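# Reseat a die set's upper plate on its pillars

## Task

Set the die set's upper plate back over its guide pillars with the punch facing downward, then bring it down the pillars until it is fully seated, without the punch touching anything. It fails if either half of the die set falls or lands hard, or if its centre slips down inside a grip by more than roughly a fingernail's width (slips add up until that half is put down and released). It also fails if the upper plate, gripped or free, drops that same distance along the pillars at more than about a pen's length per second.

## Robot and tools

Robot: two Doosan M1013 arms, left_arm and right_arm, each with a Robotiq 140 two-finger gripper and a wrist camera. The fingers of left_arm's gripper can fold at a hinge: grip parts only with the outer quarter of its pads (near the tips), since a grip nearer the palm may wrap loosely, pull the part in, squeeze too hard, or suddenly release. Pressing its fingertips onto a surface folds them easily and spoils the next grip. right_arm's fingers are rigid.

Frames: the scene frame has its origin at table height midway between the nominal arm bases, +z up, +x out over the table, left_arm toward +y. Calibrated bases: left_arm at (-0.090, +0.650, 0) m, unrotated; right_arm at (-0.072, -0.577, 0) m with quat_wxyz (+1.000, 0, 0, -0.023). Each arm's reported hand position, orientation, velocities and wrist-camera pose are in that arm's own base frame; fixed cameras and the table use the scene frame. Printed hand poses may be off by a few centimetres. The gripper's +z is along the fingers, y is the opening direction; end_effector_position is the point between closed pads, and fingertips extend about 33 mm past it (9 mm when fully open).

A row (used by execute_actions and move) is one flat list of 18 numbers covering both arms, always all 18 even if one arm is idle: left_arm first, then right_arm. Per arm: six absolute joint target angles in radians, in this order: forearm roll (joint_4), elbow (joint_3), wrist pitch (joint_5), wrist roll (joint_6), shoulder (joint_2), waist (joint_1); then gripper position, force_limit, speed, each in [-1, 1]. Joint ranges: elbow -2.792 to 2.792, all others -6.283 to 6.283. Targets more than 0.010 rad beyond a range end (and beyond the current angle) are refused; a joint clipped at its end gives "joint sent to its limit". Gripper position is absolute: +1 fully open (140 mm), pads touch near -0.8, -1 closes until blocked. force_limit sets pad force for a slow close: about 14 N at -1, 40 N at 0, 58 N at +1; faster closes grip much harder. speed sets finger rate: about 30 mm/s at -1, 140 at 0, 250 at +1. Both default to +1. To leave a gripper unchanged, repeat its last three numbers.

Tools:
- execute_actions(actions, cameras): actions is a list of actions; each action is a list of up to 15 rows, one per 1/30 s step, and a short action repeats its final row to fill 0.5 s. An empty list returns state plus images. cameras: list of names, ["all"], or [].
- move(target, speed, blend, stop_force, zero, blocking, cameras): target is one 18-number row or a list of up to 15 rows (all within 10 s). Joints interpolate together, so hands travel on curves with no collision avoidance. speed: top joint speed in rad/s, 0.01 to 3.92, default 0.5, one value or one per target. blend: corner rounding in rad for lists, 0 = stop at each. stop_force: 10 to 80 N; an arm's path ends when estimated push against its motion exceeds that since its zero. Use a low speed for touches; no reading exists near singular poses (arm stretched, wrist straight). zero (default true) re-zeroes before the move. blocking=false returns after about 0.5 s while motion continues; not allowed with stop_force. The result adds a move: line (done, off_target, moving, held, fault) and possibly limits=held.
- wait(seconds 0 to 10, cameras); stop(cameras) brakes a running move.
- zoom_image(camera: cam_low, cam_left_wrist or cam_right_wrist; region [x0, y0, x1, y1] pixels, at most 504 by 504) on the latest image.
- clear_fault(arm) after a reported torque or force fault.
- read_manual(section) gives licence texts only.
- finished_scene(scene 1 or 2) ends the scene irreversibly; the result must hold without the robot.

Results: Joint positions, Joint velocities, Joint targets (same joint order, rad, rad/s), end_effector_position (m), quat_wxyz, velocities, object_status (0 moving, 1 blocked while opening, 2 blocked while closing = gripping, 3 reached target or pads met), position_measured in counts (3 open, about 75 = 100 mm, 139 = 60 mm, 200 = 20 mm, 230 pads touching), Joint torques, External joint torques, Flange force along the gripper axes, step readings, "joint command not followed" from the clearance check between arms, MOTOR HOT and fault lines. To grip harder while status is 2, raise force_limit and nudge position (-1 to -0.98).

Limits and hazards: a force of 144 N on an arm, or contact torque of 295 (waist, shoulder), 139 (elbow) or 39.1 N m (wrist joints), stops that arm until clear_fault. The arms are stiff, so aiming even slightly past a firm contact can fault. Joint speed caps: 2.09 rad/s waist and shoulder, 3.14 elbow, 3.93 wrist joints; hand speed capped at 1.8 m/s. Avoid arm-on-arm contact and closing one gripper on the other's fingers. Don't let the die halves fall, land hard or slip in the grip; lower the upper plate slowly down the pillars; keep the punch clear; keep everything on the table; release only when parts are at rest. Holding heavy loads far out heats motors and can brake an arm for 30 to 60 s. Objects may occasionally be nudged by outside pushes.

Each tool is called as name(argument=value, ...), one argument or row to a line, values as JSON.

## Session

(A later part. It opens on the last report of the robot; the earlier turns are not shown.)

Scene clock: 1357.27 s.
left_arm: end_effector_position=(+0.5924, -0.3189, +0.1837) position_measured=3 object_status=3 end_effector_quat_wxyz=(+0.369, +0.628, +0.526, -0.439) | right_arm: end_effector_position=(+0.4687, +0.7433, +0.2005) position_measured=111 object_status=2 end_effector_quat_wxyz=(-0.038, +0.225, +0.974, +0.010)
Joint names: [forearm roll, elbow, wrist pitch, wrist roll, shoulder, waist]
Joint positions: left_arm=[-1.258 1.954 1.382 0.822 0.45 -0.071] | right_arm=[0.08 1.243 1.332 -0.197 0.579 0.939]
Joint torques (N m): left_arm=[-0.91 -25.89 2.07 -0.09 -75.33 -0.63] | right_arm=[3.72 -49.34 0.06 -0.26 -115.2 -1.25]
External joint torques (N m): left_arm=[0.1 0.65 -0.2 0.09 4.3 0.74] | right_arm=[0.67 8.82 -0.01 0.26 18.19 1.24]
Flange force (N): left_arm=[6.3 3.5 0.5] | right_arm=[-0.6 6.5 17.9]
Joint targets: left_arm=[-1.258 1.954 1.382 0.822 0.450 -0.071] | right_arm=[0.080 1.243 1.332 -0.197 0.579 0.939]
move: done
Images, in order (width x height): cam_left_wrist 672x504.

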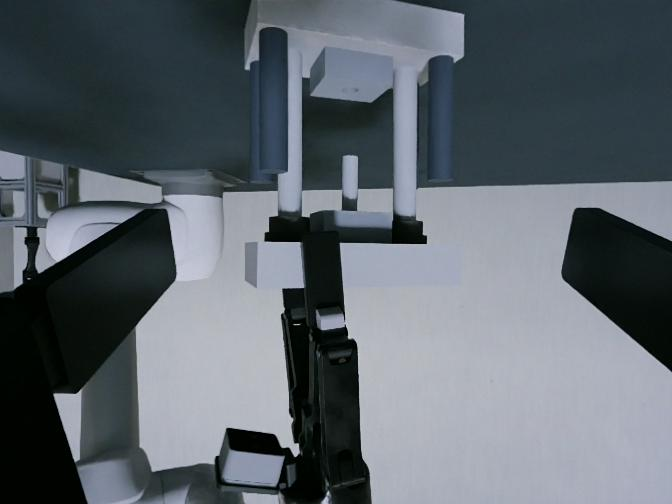

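move(
  target=[-1.2581,1.9536,1.3822,0.8217,0.4497,-0.0706,1,1,-1,0.0962,1.2409,1.3358,-0.2111,0.58104,0.93271,-1,1,0.2],
  speed=0.02,
  cameras=["cam_left_wrist","cam_right_wrist"],
)

zoom_image(
  camera="cam_right_wrist",
  region=[330, 175, 410, 235],
)

zoom_image(
  camera="cam_left_wrist",
  region=[250, 190, 350, 265],
)

zoom_image(
  camera="cam_left_wrist",
  region=[350, 190, 450, 265],
)

Scene clock: 1389.40 s.
left_arm: end_effector_position=(+0.5924, -0.3189, +0.1837) position_measured=3 object_status=3 end_effector_quat_wxyz=(+0.369, +0.628, +0.526, -0.439) | right_arm: end_effector_position=(+0.4696, +0.7433, +0.2008) position_measured=111 object_status=2 end_effector_quat_wxyz=(-0.046, +0.223, +0.974, +0.012)
Joint names: [forearm roll, elbow, wrist pitch, wrist roll, shoulder, waist]
Joint positions: left_arm=[-1.258 1.954 1.382 0.822 0.45 -0.071] | right_arm=[0.096 1.241 1.336 -0.211 0.581 0.933]
Joint torques (N m): left_arm=[-0.88 -25.61 2.05 -0.08 -75.2 -0.59] | right_arm=[5 -48.64 -1.05 -0.62 -111.37 1.58]
External joint torques (N m): left_arm=[0.07 0.58 -0.19 0.08 5.02 0.51] | right_arm=[-0.54 7.82 1.1 0.62 13.43 -1.7]
Flange force (N): left_arm=[7.0 4.5 1.0] | right_arm=[-2.9 2.1 12.7]
Joint targets: left_arm=[-1.258 1.954 1.382 0.822 0.450 -0.071] | right_arm=[0.096 1.241 1.336 -0.211 0.581 0.933]
move: done
Images, in order (width x height): cam_left_wrist 672x504, cam_right_wrist 672x504.

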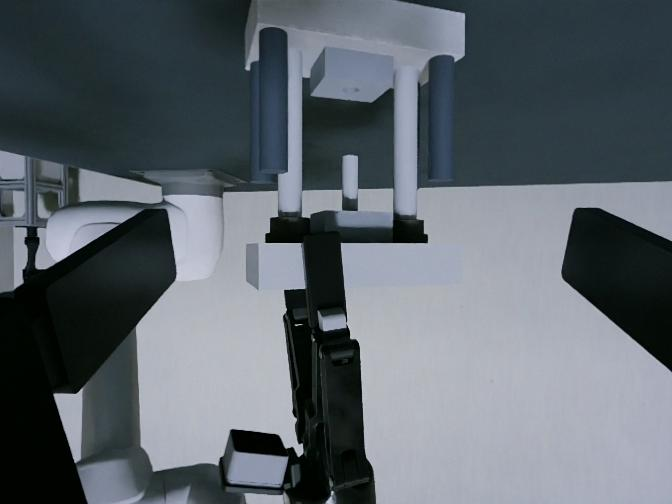

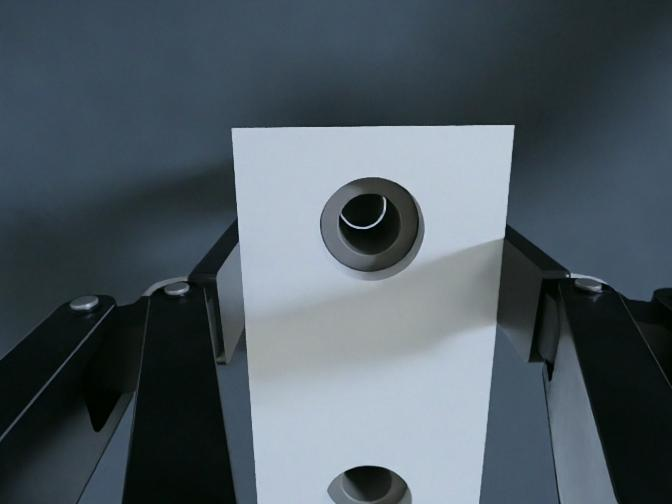

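Scaled by 6.300 from the camera's 672x504 image, which has a finer 960x720 frame.

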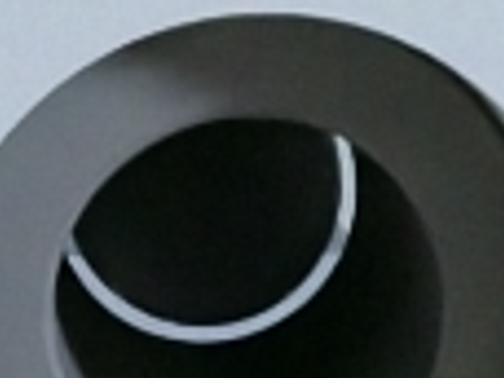

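Scaled by 5.040 from the camera's 672x504 image, which has a finer 960x720 frame.

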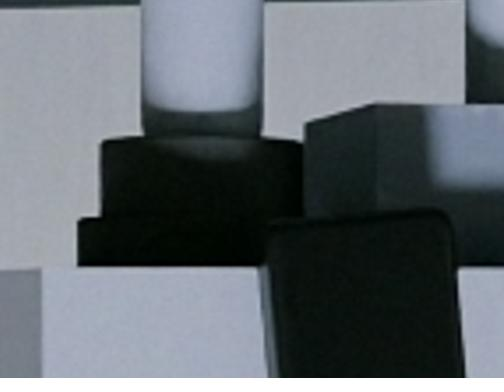

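Scaled by 5.040 from the camera's 672x504 image, which has a finer 960x720 frame.

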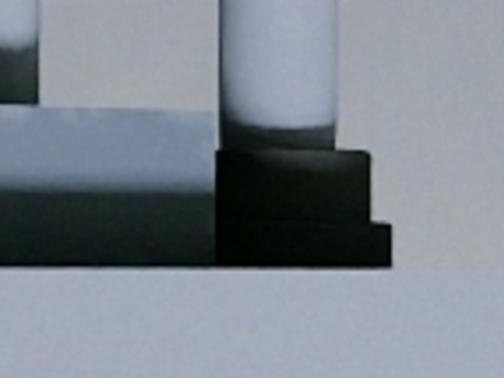

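move(
  target=[
    [-1.2581,1.9536,1.3822,0.8217,0.4497,-0.0706,1,1,-1,0.0962,1.2399,1.3372,-0.2041,0.58068,0.93271,-1,1,0.2],
    [-1.2581,1.9536,1.3822,0.8217,0.4497,-0.0706,1,1,-1,0.0962,1.2470,1.3275,-0.2047,0.5833,0.93271,-1,1,0.2],
  ],
  speed=0.01,
  stop_force=14,
  cameras=["cam_left_wrist","cam_right_wrist"],
)

zoom_image(
  camera="cam_right_wrist",
  region=[330, 175, 410, 235],
)

zoom_image(
  camera="cam_left_wrist",
  region=[250, 180, 450, 320],
)

Scene clock: 1415.03 s.
left_arm: end_effector_position=(+0.5924, -0.3189, +0.1837) position_measured=3 object_status=3 end_effector_quat_wxyz=(+0.369, +0.628, +0.526, -0.439) | right_arm: end_effector_position=(+0.4696, +0.7434, +0.1998) position_measured=111 object_status=2 end_effector_quat_wxyz=(-0.046, +0.226, +0.973, +0.012)
Joint names: [forearm roll, elbow, wrist pitch, wrist roll, shoulder, waist]
Joint positions: left_arm=[-1.258 1.954 1.382 0.822 0.45 -0.071] | right_arm=[0.096 1.242 1.334 -0.204 0.581 0.933]
Joint torques (N m): left_arm=[-0.87 -25.65 2.07 -0.08 -75.37 -0.41] | right_arm=[2.48 -35.58 0.7 -0.09 -93.7 -7.35]
External joint torques (N m): left_arm=[0.06 0.52 -0.2 0.08 4.64 0.32] | right_arm=[1.99 -5.33 -0.65 0.09 -4.56 7.01]
Flange force (N): left_arm=[6.4 4.2 1.2] | right_arm=[7.8 7.5 -6.3]
Joint targets: left_arm=[-1.258 1.954 1.382 0.822 0.450 -0.071] | right_arm=[0.096 1.242 1.334 -0.204 0.581 0.933]
move: contact (right_arm); path passed 1 of 2 targets
Images, in order (width x height): cam_left_wrist 672x504, cam_right_wrist 672x504.

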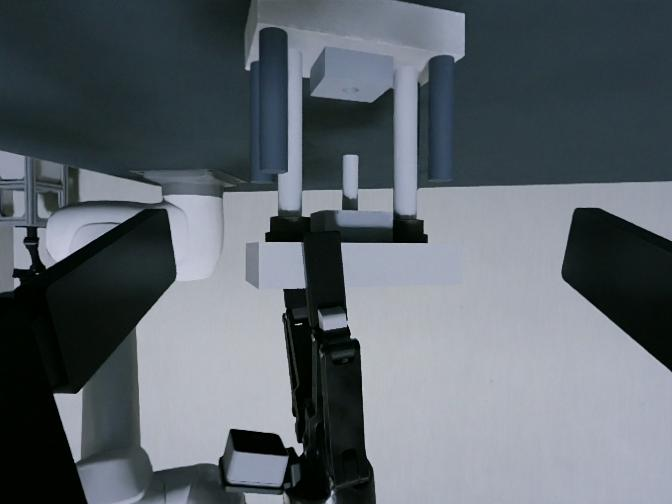

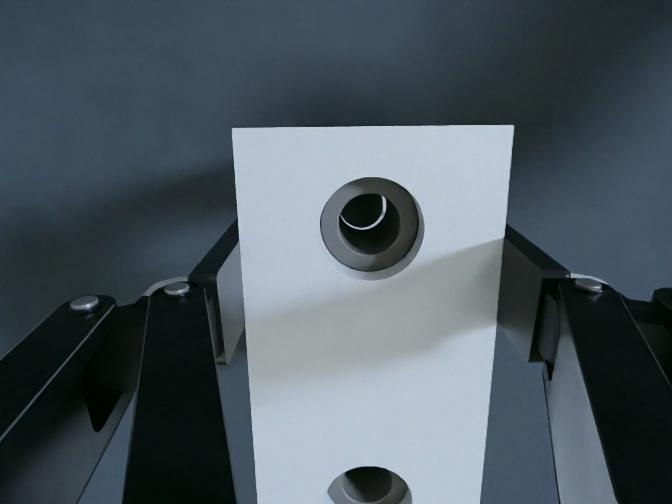

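Scaled by 6.300 from the camera's 672x504 image, which has a finer 960x720 frame.

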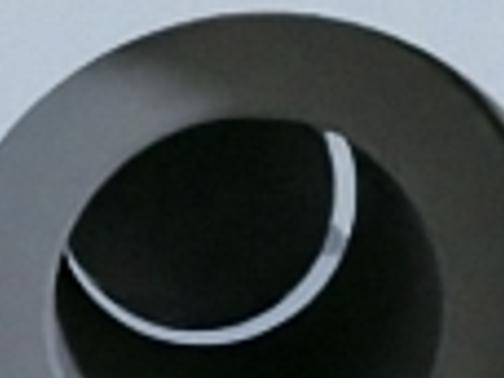

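Scaled by 2.520 from the camera's 672x504 image, which has a finer 960x720 frame.

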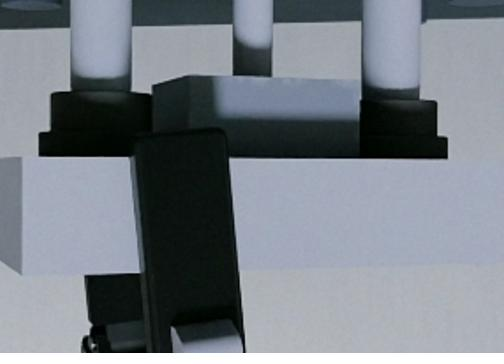

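move(
  target=[
    [-1.2581,1.9536,1.3822,0.8217,0.4497,-0.0706,1,1,-1,0.0962,1.2413,1.3366,-0.2078,0.57988,0.93298,-1,1,0.2],
    [-1.2581,1.9536,1.3822,0.8217,0.4497,-0.0706,1,1,-1,0.0962,1.2484,1.3269,-0.2084,0.5825,0.93298,-1,1,0.2],
  ],
  speed=0.01,
  stop_force=14,
  cameras=["cam_left_wrist","cam_right_wrist"],
)

zoom_image(
  camera="cam_right_wrist",
  region=[330, 175, 410, 235],
)

zoom_image(
  camera="cam_left_wrist",
  region=[250, 180, 450, 320],
)

Scene clock: 1434.33 s.
left_arm: end_effector_position=(+0.5924, -0.3189, +0.1837) position_measured=3 object_status=3 end_effector_quat_wxyz=(+0.369, +0.628, +0.526, -0.439) | right_arm: end_effector_position=(+0.4694, +0.7431, +0.2005) position_measured=111 object_status=2 end_effector_quat_wxyz=(-0.046, +0.225, +0.973, +0.012)
Joint names: [forearm roll, elbow, wrist pitch, wrist roll, shoulder, waist]
Joint positions: left_arm=[-1.258 1.954 1.382 0.822 0.45 -0.071] | right_arm=[0.096 1.242 1.335 -0.206 0.581 0.933]
Joint torques (N m): left_arm=[-0.88 -25.65 2.07 -0.07 -75.41 -0.33] | right_arm=[4.9 -42.22 3.16 0.34 -109.91 0.46]
External joint torques (N m): left_arm=[0.06 0.59 -0.21 0.07 5.1 0.21] | right_arm=[-0.39 1.03 -3.11 -0.34 10.84 0.08]
Flange force (N): left_arm=[6.9 4.6 1.5] | right_arm=[-2.7 11.7 10.5]
Joint targets: left_arm=[-1.258 1.954 1.382 0.822 0.450 -0.071] | right_arm=[0.096 1.242 1.335 -0.206 0.581 0.933]
move: contact (right_arm); path passed 0 of 2 targets
Images, in order (width x height): cam_left_wrist 672x504, cam_right_wrist 672x504.

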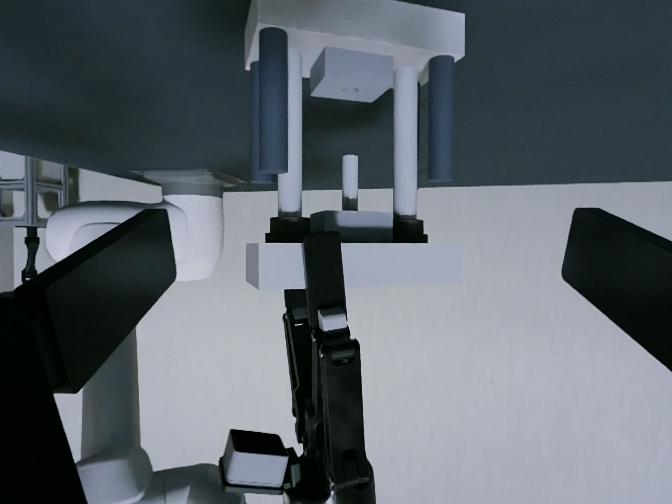

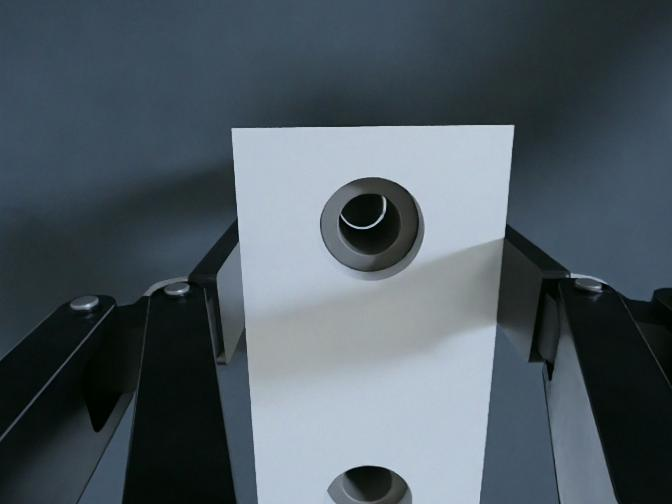

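Scaled by 6.300 from the camera's 672x504 image, which has a finer 960x720 frame.

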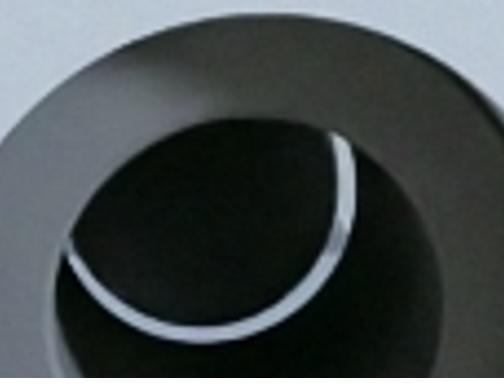

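Scaled by 2.520 from the camera's 672x504 image, which has a finer 960x720 frame.

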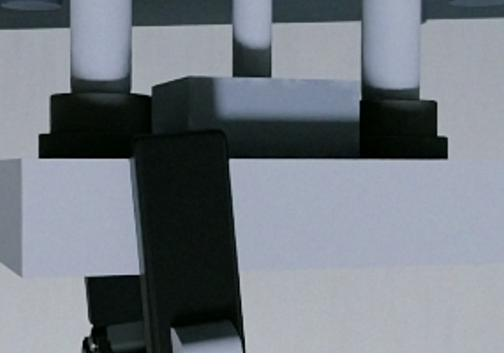

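move(
  target=[
    [-1.2581,1.9536,1.3822,0.8217,0.4497,-0.0706,1,1,-1,0.0962,1.2378,1.3413,-0.2066,0.5786,0.93298,-1,1,0.2],
    [-1.2581,1.9536,1.3822,0.8217,0.4497,-0.0706,1,1,-1,0.0962,1.2378,1.3413,-0.2115,0.5786,0.93298,-1,1,0.2],
  ],
  speed=0.01,
)

move(
  target=[-1.2581,1.9536,1.3822,0.8217,0.4497,-0.0706,1,1,-1,0.0962,1.2484,1.3269,-0.2124,0.5825,0.93298,-1,1,0.2],
  speed=0.01,
  stop_force=14,
  cameras=["cam_left_wrist","cam_right_wrist"],
)

zoom_image(
  camera="cam_right_wrist",
  region=[330, 175, 410, 235],
)

zoom_image(
  camera="cam_left_wrist",
  region=[250, 180, 450, 320],
)

Scene clock: 1456.50 s.
left_arm: end_effector_position=(+0.5924, -0.3189, +0.1837) position_measured=3 object_status=3 end_effector_quat_wxyz=(+0.369, +0.628, +0.526, -0.439) | right_arm: end_effector_position=(+0.4691, +0.7431, +0.2047) position_measured=111 object_status=2 end_effector_quat_wxyz=(-0.046, +0.222, +0.974, +0.012)
Joint names: [forearm roll, elbow, wrist pitch, wrist roll, shoulder, waist]
Joint positions: left_arm=[-1.258 1.954 1.382 0.822 0.45 -0.071] | right_arm=[0.096 1.238 1.341 -0.211 0.579 0.933]
Joint torques (N m): left_arm=[-0.89 -25.58 2.07 -0.05 -75.18 -0.64] | right_arm=[4.01 -49.41 0.09 -0.33 -114.19 -0.9]
External joint torques (N m): left_arm=[0.07 0.47 -0.2 0.05 4.66 0.56] | right_arm=[0.48 8.38 -0.03 0.33 15.81 1.05]
Flange force (N): left_arm=[6.5 4.3 0.8] | right_arm=[-0.5 3.8 16.4]
Joint targets: left_arm=[-1.258 1.954 1.382 0.822 0.450 -0.071] | right_arm=[0.096 1.238 1.341 -0.212 0.579 0.933]
move: done

Scene clock: 1457.83 s.
left_arm: end_effector_position=(+0.5924, -0.3189, +0.1837) position_measured=3 object_status=3 end_effector_quat_wxyz=(+0.369, +0.628, +0.526, -0.439) | right_arm: end_effector_position=(+0.4691, +0.7431, +0.1999) position_measured=111 object_status=2 end_effector_quat_wxyz=(-0.046, +0.222, +0.974, +0.012)
Joint names: [forearm roll, elbow, wrist pitch, wrist roll, shoulder, waist]
Joint positions: left_arm=[-1.258 1.954 1.382 0.822 0.45 -0.071] | right_arm=[0.096 1.243 1.334 -0.212 0.581 0.933]
Joint torques (N m): left_arm=[-0.87 -25.54 2.06 -0.07 -75.1 -0.59] | right_arm=[4.05 -42.41 -2.68 -0.89 -96.35 -2.54]
External joint torques (N m): left_arm=[0.07 0.5 -0.2 0.07 4.85 0.58] | right_arm=[0.44 1.52 2.74 0.89 -2.07 3.29]
Flange force (N): left_arm=[6.8 4.4 0.9] | right_arm=[5.4 -3.7 -3.1]
Joint targets: left_arm=[-1.258 1.954 1.382 0.822 0.450 -0.071] | right_arm=[0.096 1.243 1.334 -0.212 0.581 0.933]
move: contact (right_arm)
Images, in order (width x height): cam_left_wrist 672x504, cam_right_wrist 672x504.

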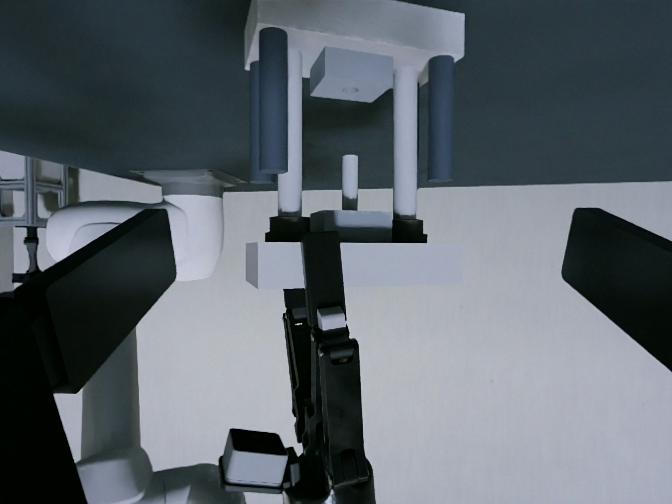

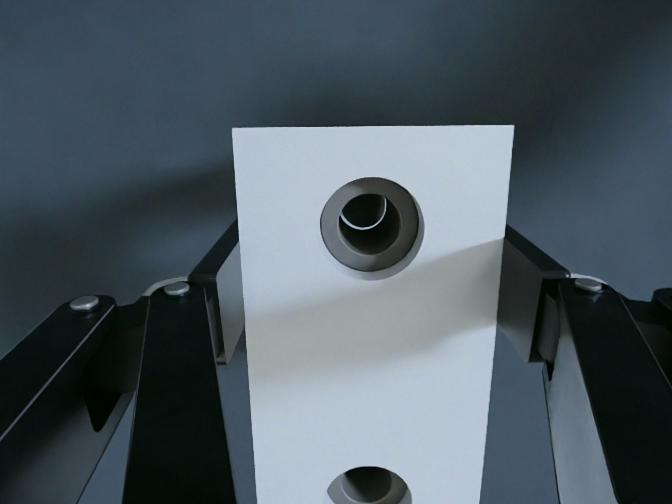

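Scaled by 6.300 from the camera's 672x504 image, which has a finer 960x720 frame.

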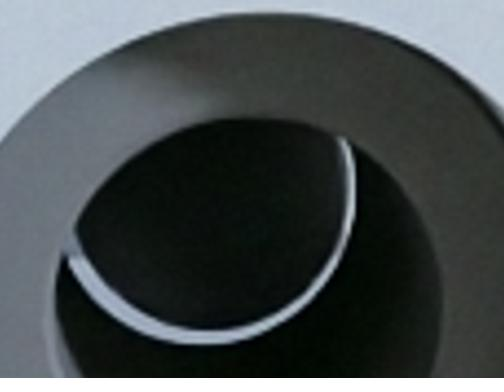

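Scaled by 2.520 from the camera's 672x504 image, which has a finer 960x720 frame.

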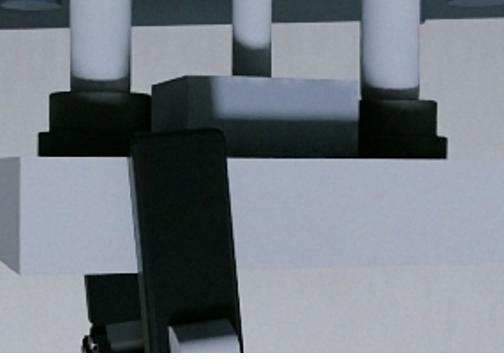

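move(
  target=[-1.2581,1.9536,1.3822,0.8217,0.4497,-0.0706,1,1,-1,0.0962,1.2368,1.3417,-0.2057,0.57916,0.93306,-1,1,0.2],
  speed=0.01,
)

move(
  target=[-1.2581,1.9536,1.3822,0.8217,0.4497,-0.0706,1,1,-1,0.0962,1.2474,1.3273,-0.2066,0.5831,0.93306,-1,1,0.2],
  speed=0.01,
  stop_force=18,
  cameras=["cam_left_wrist","cam_right_wrist"],
)

zoom_image(
  camera="cam_right_wrist",
  region=[330, 175, 410, 235],
)

zoom_image(
  camera="cam_left_wrist",
  region=[250, 180, 450, 320],
)

Scene clock: 1475.43 s.
left_arm: end_effector_position=(+0.5924, -0.3189, +0.1837) position_measured=3 object_status=3 end_effector_quat_wxyz=(+0.369, +0.628, +0.526, -0.439) | right_arm: end_effector_position=(+0.4692, +0.7434, +0.2047) position_measured=111 object_status=2 end_effector_quat_wxyz=(-0.046, +0.225, +0.973, +0.012)
Joint names: [forearm roll, elbow, wrist pitch, wrist roll, shoulder, waist]
Joint positions: left_arm=[-1.258 1.954 1.382 0.822 0.45 -0.071] | right_arm=[0.096 1.237 1.342 -0.206 0.579 0.933]
Joint torques (N m): left_arm=[-0.87 -25.57 2.05 -0.05 -75.24 -0.53] | right_arm=[3.94 -49.59 0.13 -0.26 -114.86 -0.34]
External joint torques (N m): left_arm=[0.07 0.41 -0.18 0.05 4.32 0.89] | right_arm=[0.53 8.76 -0.08 0.26 17.03 0.8]
Flange force (N): left_arm=[6.2 4.0 0.2] | right_arm=[-1.1 4.7 17.4]
Joint targets: left_arm=[-1.258 1.954 1.382 0.822 0.450 -0.071] | right_arm=[0.096 1.237 1.342 -0.206 0.579 0.933]
move: done

Scene clock: 1476.80 s.
left_arm: end_effector_position=(+0.5924, -0.3189, +0.1837) position_measured=3 object_status=3 end_effector_quat_wxyz=(+0.369, +0.628, +0.526, -0.439) | right_arm: end_effector_position=(+0.4692, +0.7434, +0.1998) position_measured=111 object_status=2 end_effector_quat_wxyz=(-0.046, +0.225, +0.973, +0.012)
Joint names: [forearm roll, elbow, wrist pitch, wrist roll, shoulder, waist]
Joint positions: left_arm=[-1.258 1.954 1.382 0.822 0.45 -0.071] | right_arm=[0.096 1.243 1.334 -0.206 0.581 0.933]
Joint torques (N m): left_arm=[-0.86 -25.62 2.06 -0.04 -75.34 -0.65] | right_arm=[3.89 -39.68 -1.91 -0.8 -93.75 -3.81]
External joint torques (N m): left_arm=[0.05 0.58 -0.2 0.04 5.11 0.59] | right_arm=[0.57 -1.05 1.96 0.8 -4.06 4.06]
Flange force (N): left_arm=[7.1 4.6 1.0] | right_arm=[6.0 -0.8 -5.6]
Joint targets: left_arm=[-1.258 1.954 1.382 0.822 0.450 -0.071] | right_arm=[0.096 1.243 1.334 -0.206 0.581 0.933]
move: contact (right_arm)
Images, in order (width x height): cam_left_wrist 672x504, cam_right_wrist 672x504.

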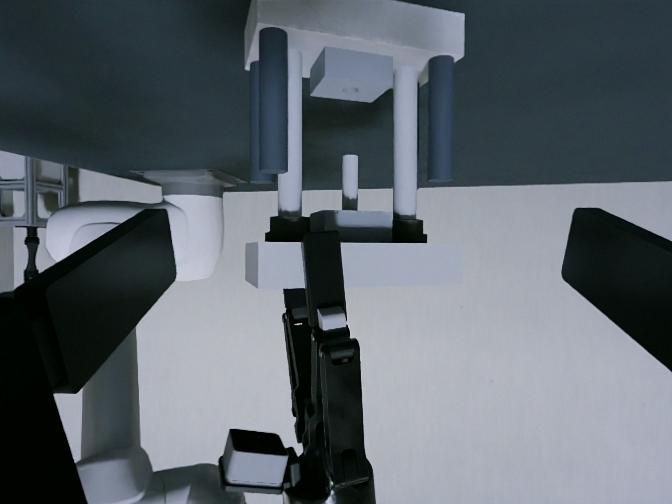

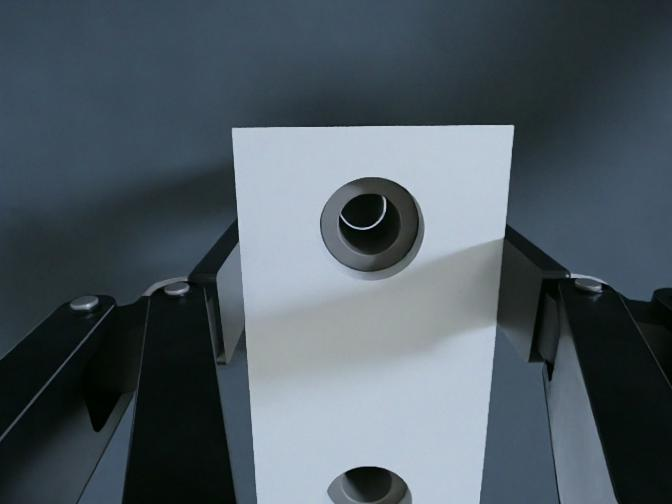

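Scaled by 6.300 from the camera's 672x504 image, which has a finer 960x720 frame.

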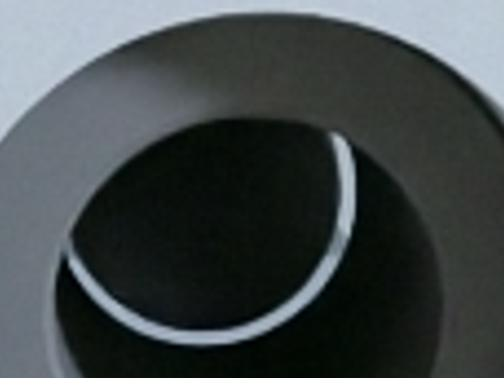

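Scaled by 2.520 from the camera's 672x504 image, which has a finer 960x720 frame.

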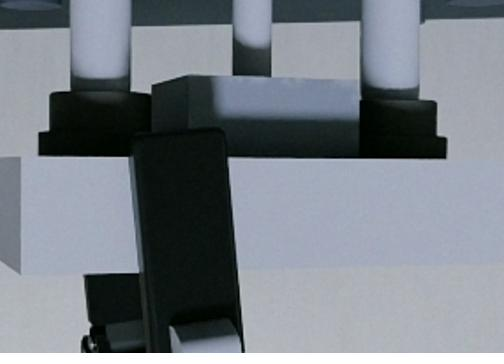

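move(
  target=[
    [-1.2581,1.9536,1.3822,0.8217,0.4497,-0.0706,1,1,-1,0.0962,1.2428,1.3336,-0.2044,0.5814,0.93351,-1,1,0.2],
    [-1.2581,1.9536,1.3822,0.8217,0.4497,-0.0706,1,1,-1,0.0962,1.2474,1.3273,-0.2051,0.5831,0.93351,-1,1,0.2],
  ],
  speed=0.01,
  stop_force=14,
  cameras=["cam_left_wrist","cam_right_wrist"],
)

zoom_image(
  camera="cam_right_wrist",
  region=[330, 175, 410, 235],
)

zoom_image(
  camera="cam_left_wrist",
  region=[250, 180, 450, 320],
)

Scene clock: 1495.83 s.
left_arm: end_effector_position=(+0.5924, -0.3189, +0.1837) position_measured=3 object_status=3 end_effector_quat_wxyz=(+0.369, +0.628, +0.526, -0.439) | right_arm: end_effector_position=(+0.4690, +0.7435, +0.1955) position_measured=111 object_status=2 end_effector_quat_wxyz=(-0.046, +0.226, +0.973, +0.012)
Joint names: [forearm roll, elbow, wrist pitch, wrist roll, shoulder, waist]
Joint positions: left_arm=[-1.258 1.954 1.382 0.822 0.45 -0.071] | right_arm=[0.096 1.247 1.327 -0.205 0.583 0.934]
Joint torques (N m): left_arm=[-0.88 -25.52 2.07 -0.03 -75.13 -0.52] | right_arm=[-1.12 -33.93 -2.01 -0.58 -84.81 -17.23]
External joint torques (N m): left_arm=[0.08 0.47 -0.21 0.03 4.81 0.66] | right_arm=[5.58 -6.88 2.07 0.58 -13.5 17.29]
Flange force (N): left_arm=[6.7 4.5 0.7] | right_arm=[21.6 2.0 -14.9]
Joint targets: left_arm=[-1.258 1.954 1.382 0.822 0.450 -0.071] | right_arm=[0.096 1.247 1.327 -0.205 0.583 0.934]
move: done
Images, in order (width x height): cam_left_wrist 672x504, cam_right_wrist 672x504.

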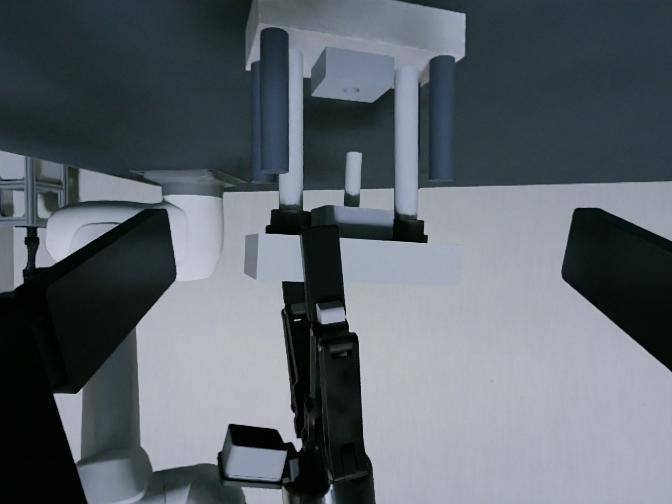

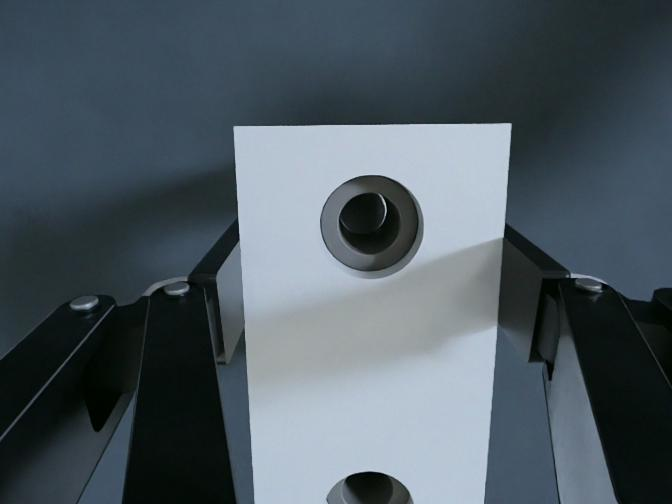

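Scaled by 6.300 from the camera's 672x504 image, which has a finer 960x720 frame.

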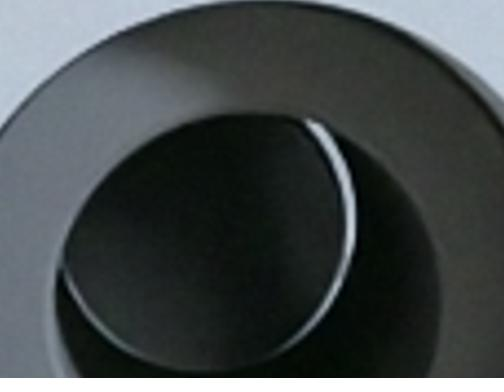

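Scaled by 2.520 from the camera's 672x504 image, which has a finer 960x720 frame.

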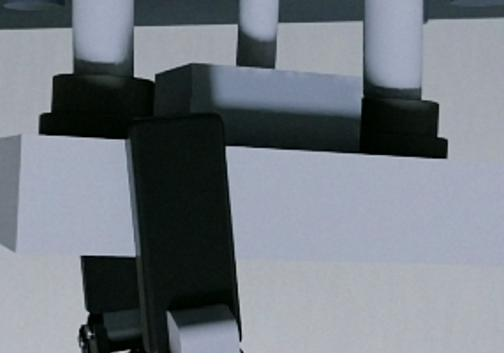

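move(
  target=[-1.2581,1.9536,1.3822,0.8217,0.4497,-0.0706,1,1,-1,0.0962,1.2297,1.3516,-0.2041,0.5764,0.93351,-1,1,0.2],
  speed=0.02,
  cameras=["all"],
)

zoom_image(
  camera="cam_low",
  region=[190, 176, 240, 216],
)

zoom_image(
  camera="cam_low",
  region=[190, 236, 240, 276],
)

zoom_image(
  camera="cam_right_wrist",
  region=[220, 90, 520, 240],
)

zoom_image(
  camera="cam_left_wrist",
  region=[230, 0, 480, 300],
)

Scene clock: 1557.77 s.
left_arm: end_effector_position=(+0.5924, -0.3189, +0.1837) position_measured=3 object_status=3 end_effector_quat_wxyz=(+0.369, +0.628, +0.526, -0.439) | right_arm: end_effector_position=(+0.4687, +0.7435, +0.2110) position_measured=111 object_status=2 end_effector_quat_wxyz=(-0.046, +0.225, +0.973, +0.012)
Joint names: [forearm roll, elbow, wrist pitch, wrist roll, shoulder, waist]
Joint positions: left_arm=[-1.258 1.954 1.382 0.822 0.45 -0.071] | right_arm=[0.096 1.23 1.352 -0.204 0.576 0.934]
Joint torques (N m): left_arm=[-0.88 -25.68 2.06 -0.05 -75.17 -0.61] | right_arm=[3.93 -49.17 0.05 -0.28 -114.07 -0.88]
External joint torques (N m): left_arm=[0.06 0.62 -0.2 0.05 4.91 0.42] | right_arm=[0.57 8.03 0 0.28 16 0.83]
Flange force (N): left_arm=[6.8 4.3 1.2] | right_arm=[-1.0 5.1 15.9]
Joint targets: left_arm=[-1.258 1.954 1.382 0.822 0.450 -0.071] | right_arm=[0.096 1.230 1.352 -0.204 0.576 0.934]
move: done

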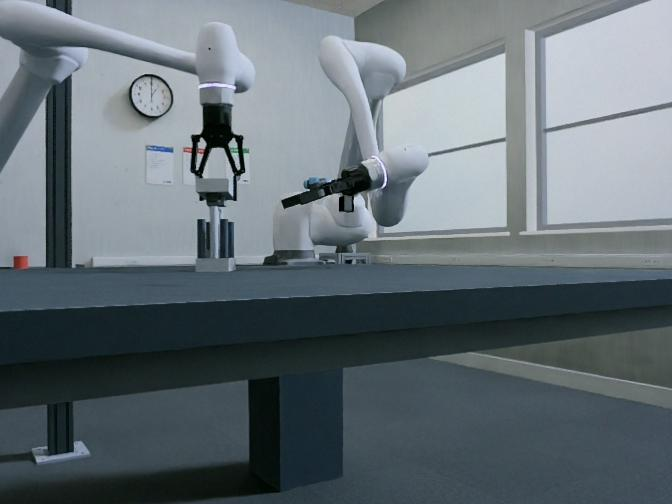

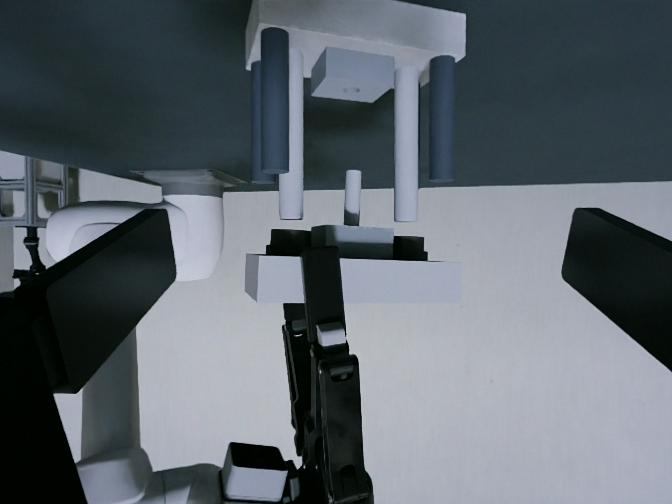

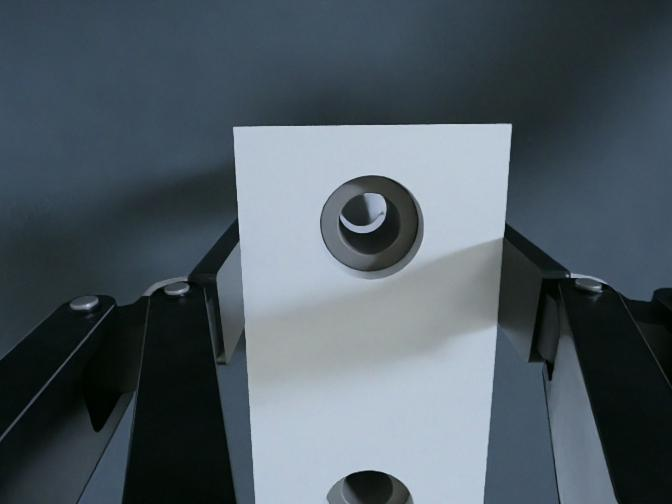

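Scaled by 10.080 from the camera's 672x504 image, which has a finer 960x720 frame.

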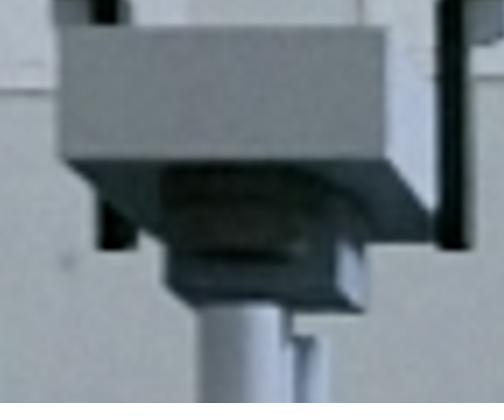

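Scaled by 10.080 from the camera's 672x504 image, which has a finer 960x720 frame.

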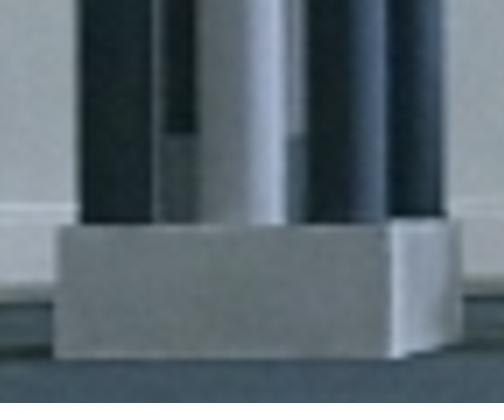

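Scaled by 1.680 from the camera's 672x504 image, which has a finer 960x720 frame.

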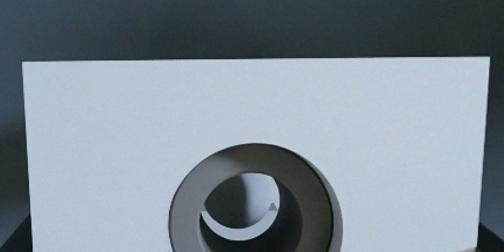

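Scaled by 1.680 from the camera's 672x504 image, which has a finer 960x720 frame.

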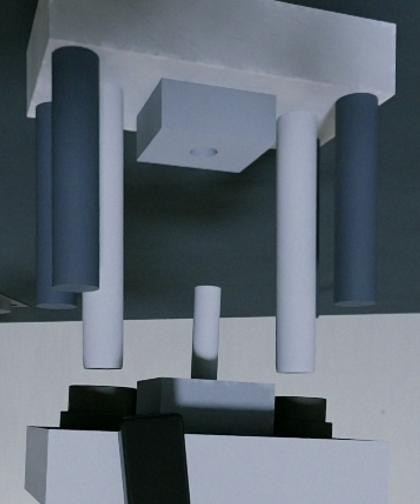

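move(
  target=[-1.2581,1.9536,1.3822,0.8217,0.4497,-0.0706,1,1,-1,0.095,1.1739,1.4221,-0.2000,0.5614,0.93351,-1,1,0.2],
  speed=0.06,
  cameras=["all"],
)

zoom_image(
  camera="cam_right_wrist",
  region=[220, 80, 370, 155],
)

zoom_image(
  camera="cam_right_wrist",
  region=[370, 80, 520, 155],
)

Scene clock: 1578.33 s.
left_arm: end_effector_position=(+0.5924, -0.3189, +0.1837) position_measured=3 object_status=3 end_effector_quat_wxyz=(+0.369, +0.628, +0.526, -0.439) | right_arm: end_effector_position=(+0.4688, +0.7436, +0.2549) position_measured=111 object_status=2 end_effector_quat_wxyz=(-0.046, +0.224, +0.973, +0.012)
Joint names: [forearm roll, elbow, wrist pitch, wrist roll, shoulder, waist]
Joint positions: left_arm=[-1.258 1.954 1.382 0.822 0.45 -0.071] | right_arm=[0.095 1.174 1.422 -0.2 0.561 0.934]
Joint torques (N m): left_arm=[-0.89 -25.57 2.06 -0.07 -75.2 -0.41] | right_arm=[3.96 -50.59 0.05 -0.19 -114.28 -0.54]
External joint torques (N m): left_arm=[0.09 0.53 -0.2 0.07 4.94 0.56] | right_arm=[0.58 9.1 0 0.19 17.63 0.64]
Flange force (N): left_arm=[6.9 4.5 0.9] | right_arm=[-1.5 5.4 17.3]
Joint targets: left_arm=[-1.258 1.954 1.382 0.822 0.450 -0.071] | right_arm=[0.095 1.174 1.422 -0.200 0.561 0.934]
move: done

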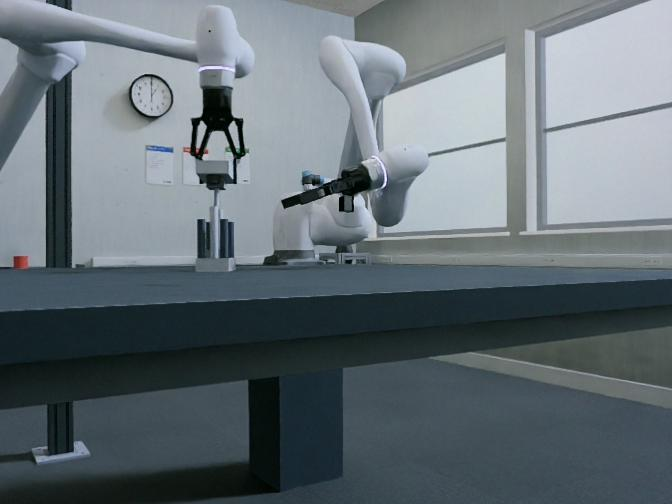

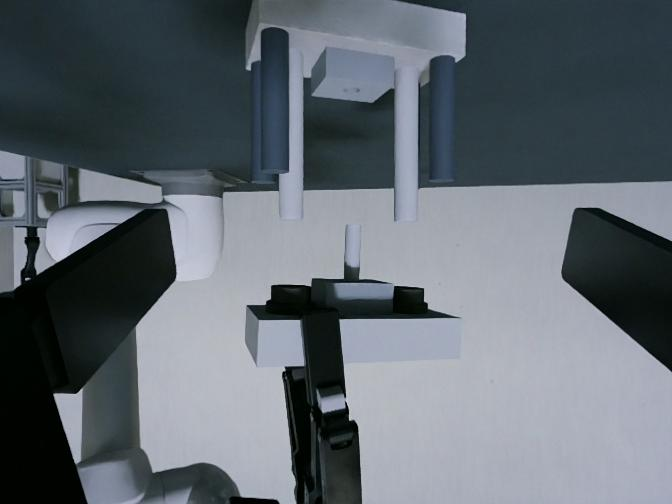

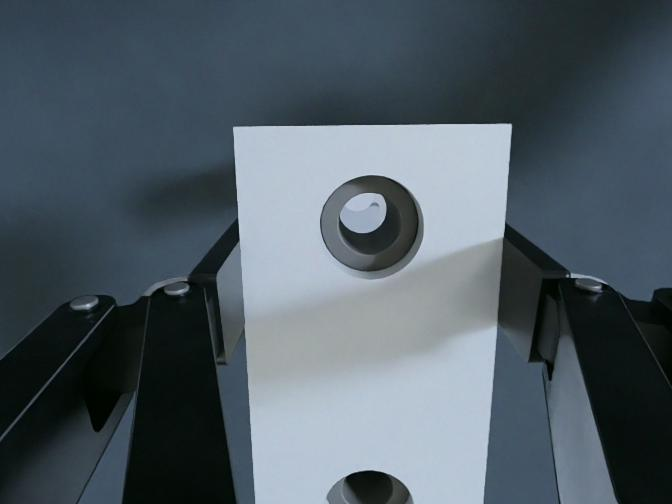

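Scaled by 3.360 from the camera's 672x504 image, which has a finer 960x720 frame.

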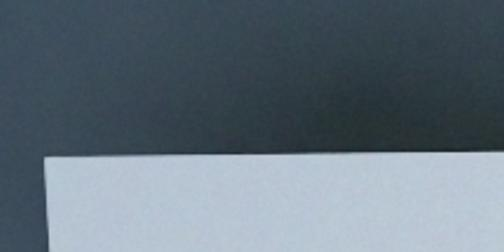

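Scaled by 3.360 from the camera's 672x504 image, which has a finer 960x720 frame.

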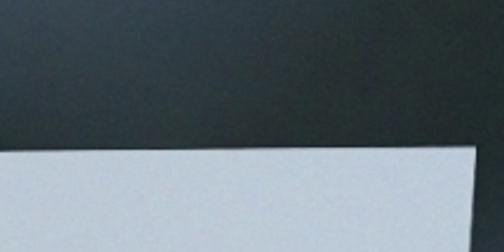

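zoom_image(
  camera="cam_left_wrist",
  region=[235, 0, 305, 60],
)

zoom_image(
  camera="cam_left_wrist",
  region=[405, 0, 475, 80],
)

zoom_image(
  camera="cam_left_wrist",
  region=[235, 280, 305, 370],
)

zoom_image(
  camera="cam_left_wrist",
  region=[405, 290, 475, 370],
)

Scaled by 7.200 from the camera's 672x504 image, which has a finer 960x720 frame.

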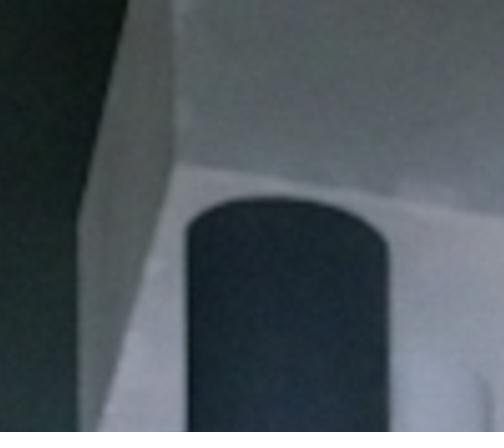

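Scaled by 6.300 from the camera's 672x504 image, which has a finer 960x720 frame.

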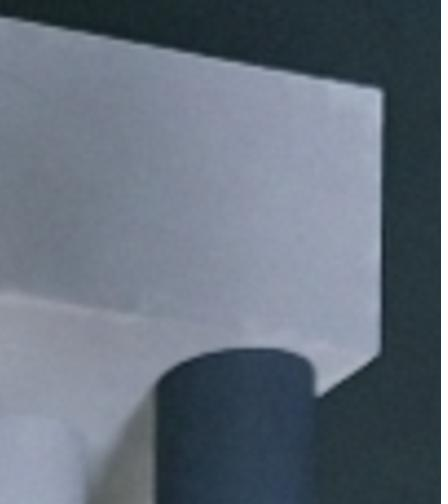

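Scaled by 5.600 from the camera's 672x504 image, which has a finer 960x720 frame.

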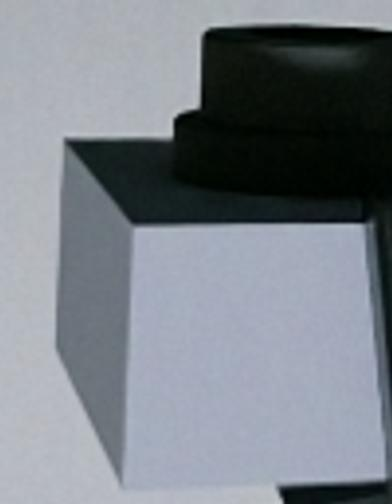

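Scaled by 6.300 from the camera's 672x504 image, which has a finer 960x720 frame.

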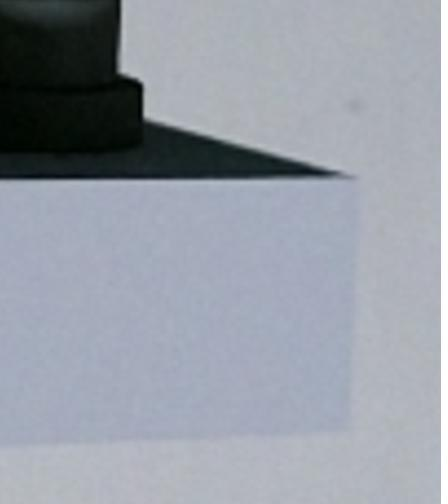

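move(
  target=[
    [-0.4829,0.5137,2.2182,0.8544,1.0561,-0.5513,1,1,-1,0.095,1.1739,1.4221,-0.2000,0.5614,0.93351,-1,1,0.2],
    [-0.4829,0.5137,2.2182,0.8544,1.0561,-0.5513,1,1,-1,0.0962,1.2368,1.3417,-0.2044,0.57916,0.93351,-1,1,0.2],
  ],
  speed=[0.5,0.06],
  cameras=["all"],
)

zoom_image(
  camera="cam_left_wrist",
  region=[200, 80, 500, 320],
)

Scene clock: 1687.10 s.
left_arm: end_effector_position=(+0.7188, -0.5461, +0.2231) position_measured=3 object_status=3 end_effector_quat_wxyz=(+0.000, +0.924, +0.000, -0.383) | right_arm: end_effector_position=(+0.4689, +0.7436, +0.2045) position_measured=111 object_status=2 end_effector_quat_wxyz=(-0.046, +0.226, +0.973, +0.012)
Joint names: [forearm roll, elbow, wrist pitch, wrist roll, shoulder, waist]
Joint positions: left_arm=[-0.483 0.514 2.218 0.854 1.056 -0.551] | right_arm=[0.096 1.237 1.342 -0.204 0.579 0.934]
Joint torques (N m): left_arm=[2.72 -41.79 1.64 -0.08 -137.96 -0.81] | right_arm=[3.92 -49.38 0.09 -0.23 -114.64 -1.12]
External joint torques (N m): left_arm=[0.09 1.47 -0.22 0.08 7.52 0.62] | right_arm=[0.56 8.48 -0.04 0.23 16.73 1.4]
Flange force (N): left_arm=[0.0 0.0 0.0] | right_arm=[-0.5 5.1 16.9]
Joint targets: left_arm=[-0.483 0.514 2.218 0.854 1.056 -0.551] | right_arm=[0.096 1.237 1.342 -0.204 0.579 0.934]
move: done

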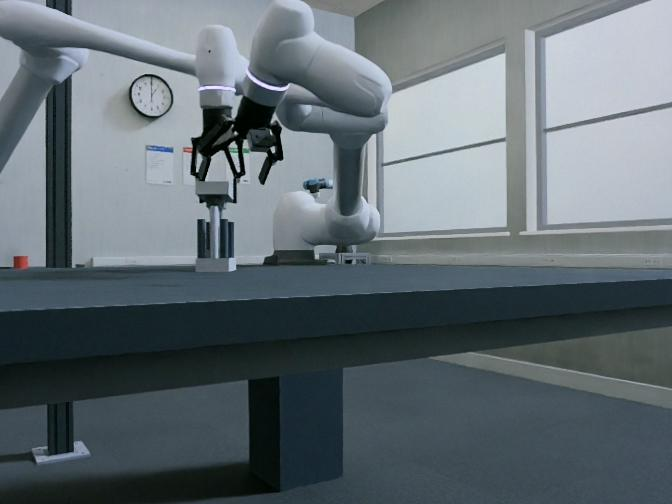

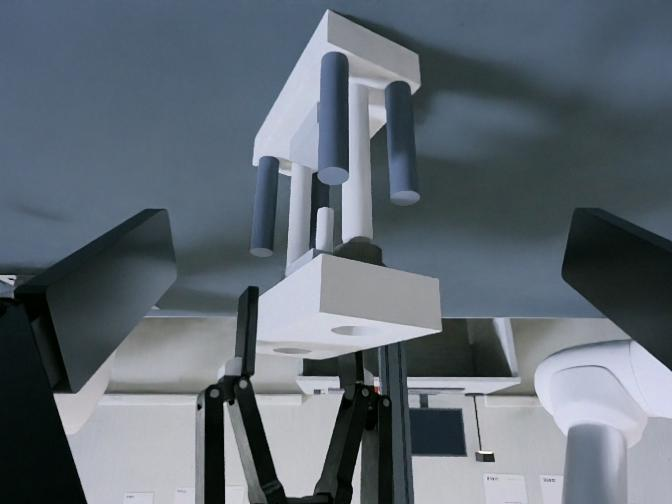

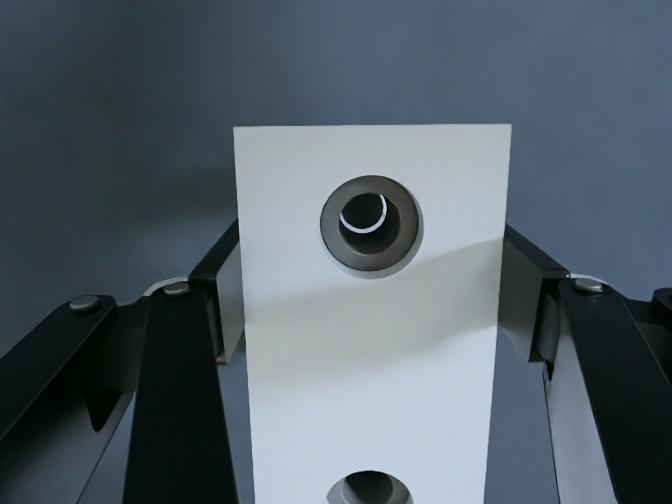

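Scaled by 1.680 from the camera's 672x504 image, which has a finer 960x720 frame.

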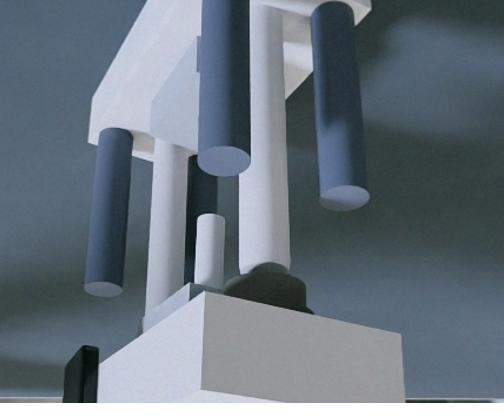

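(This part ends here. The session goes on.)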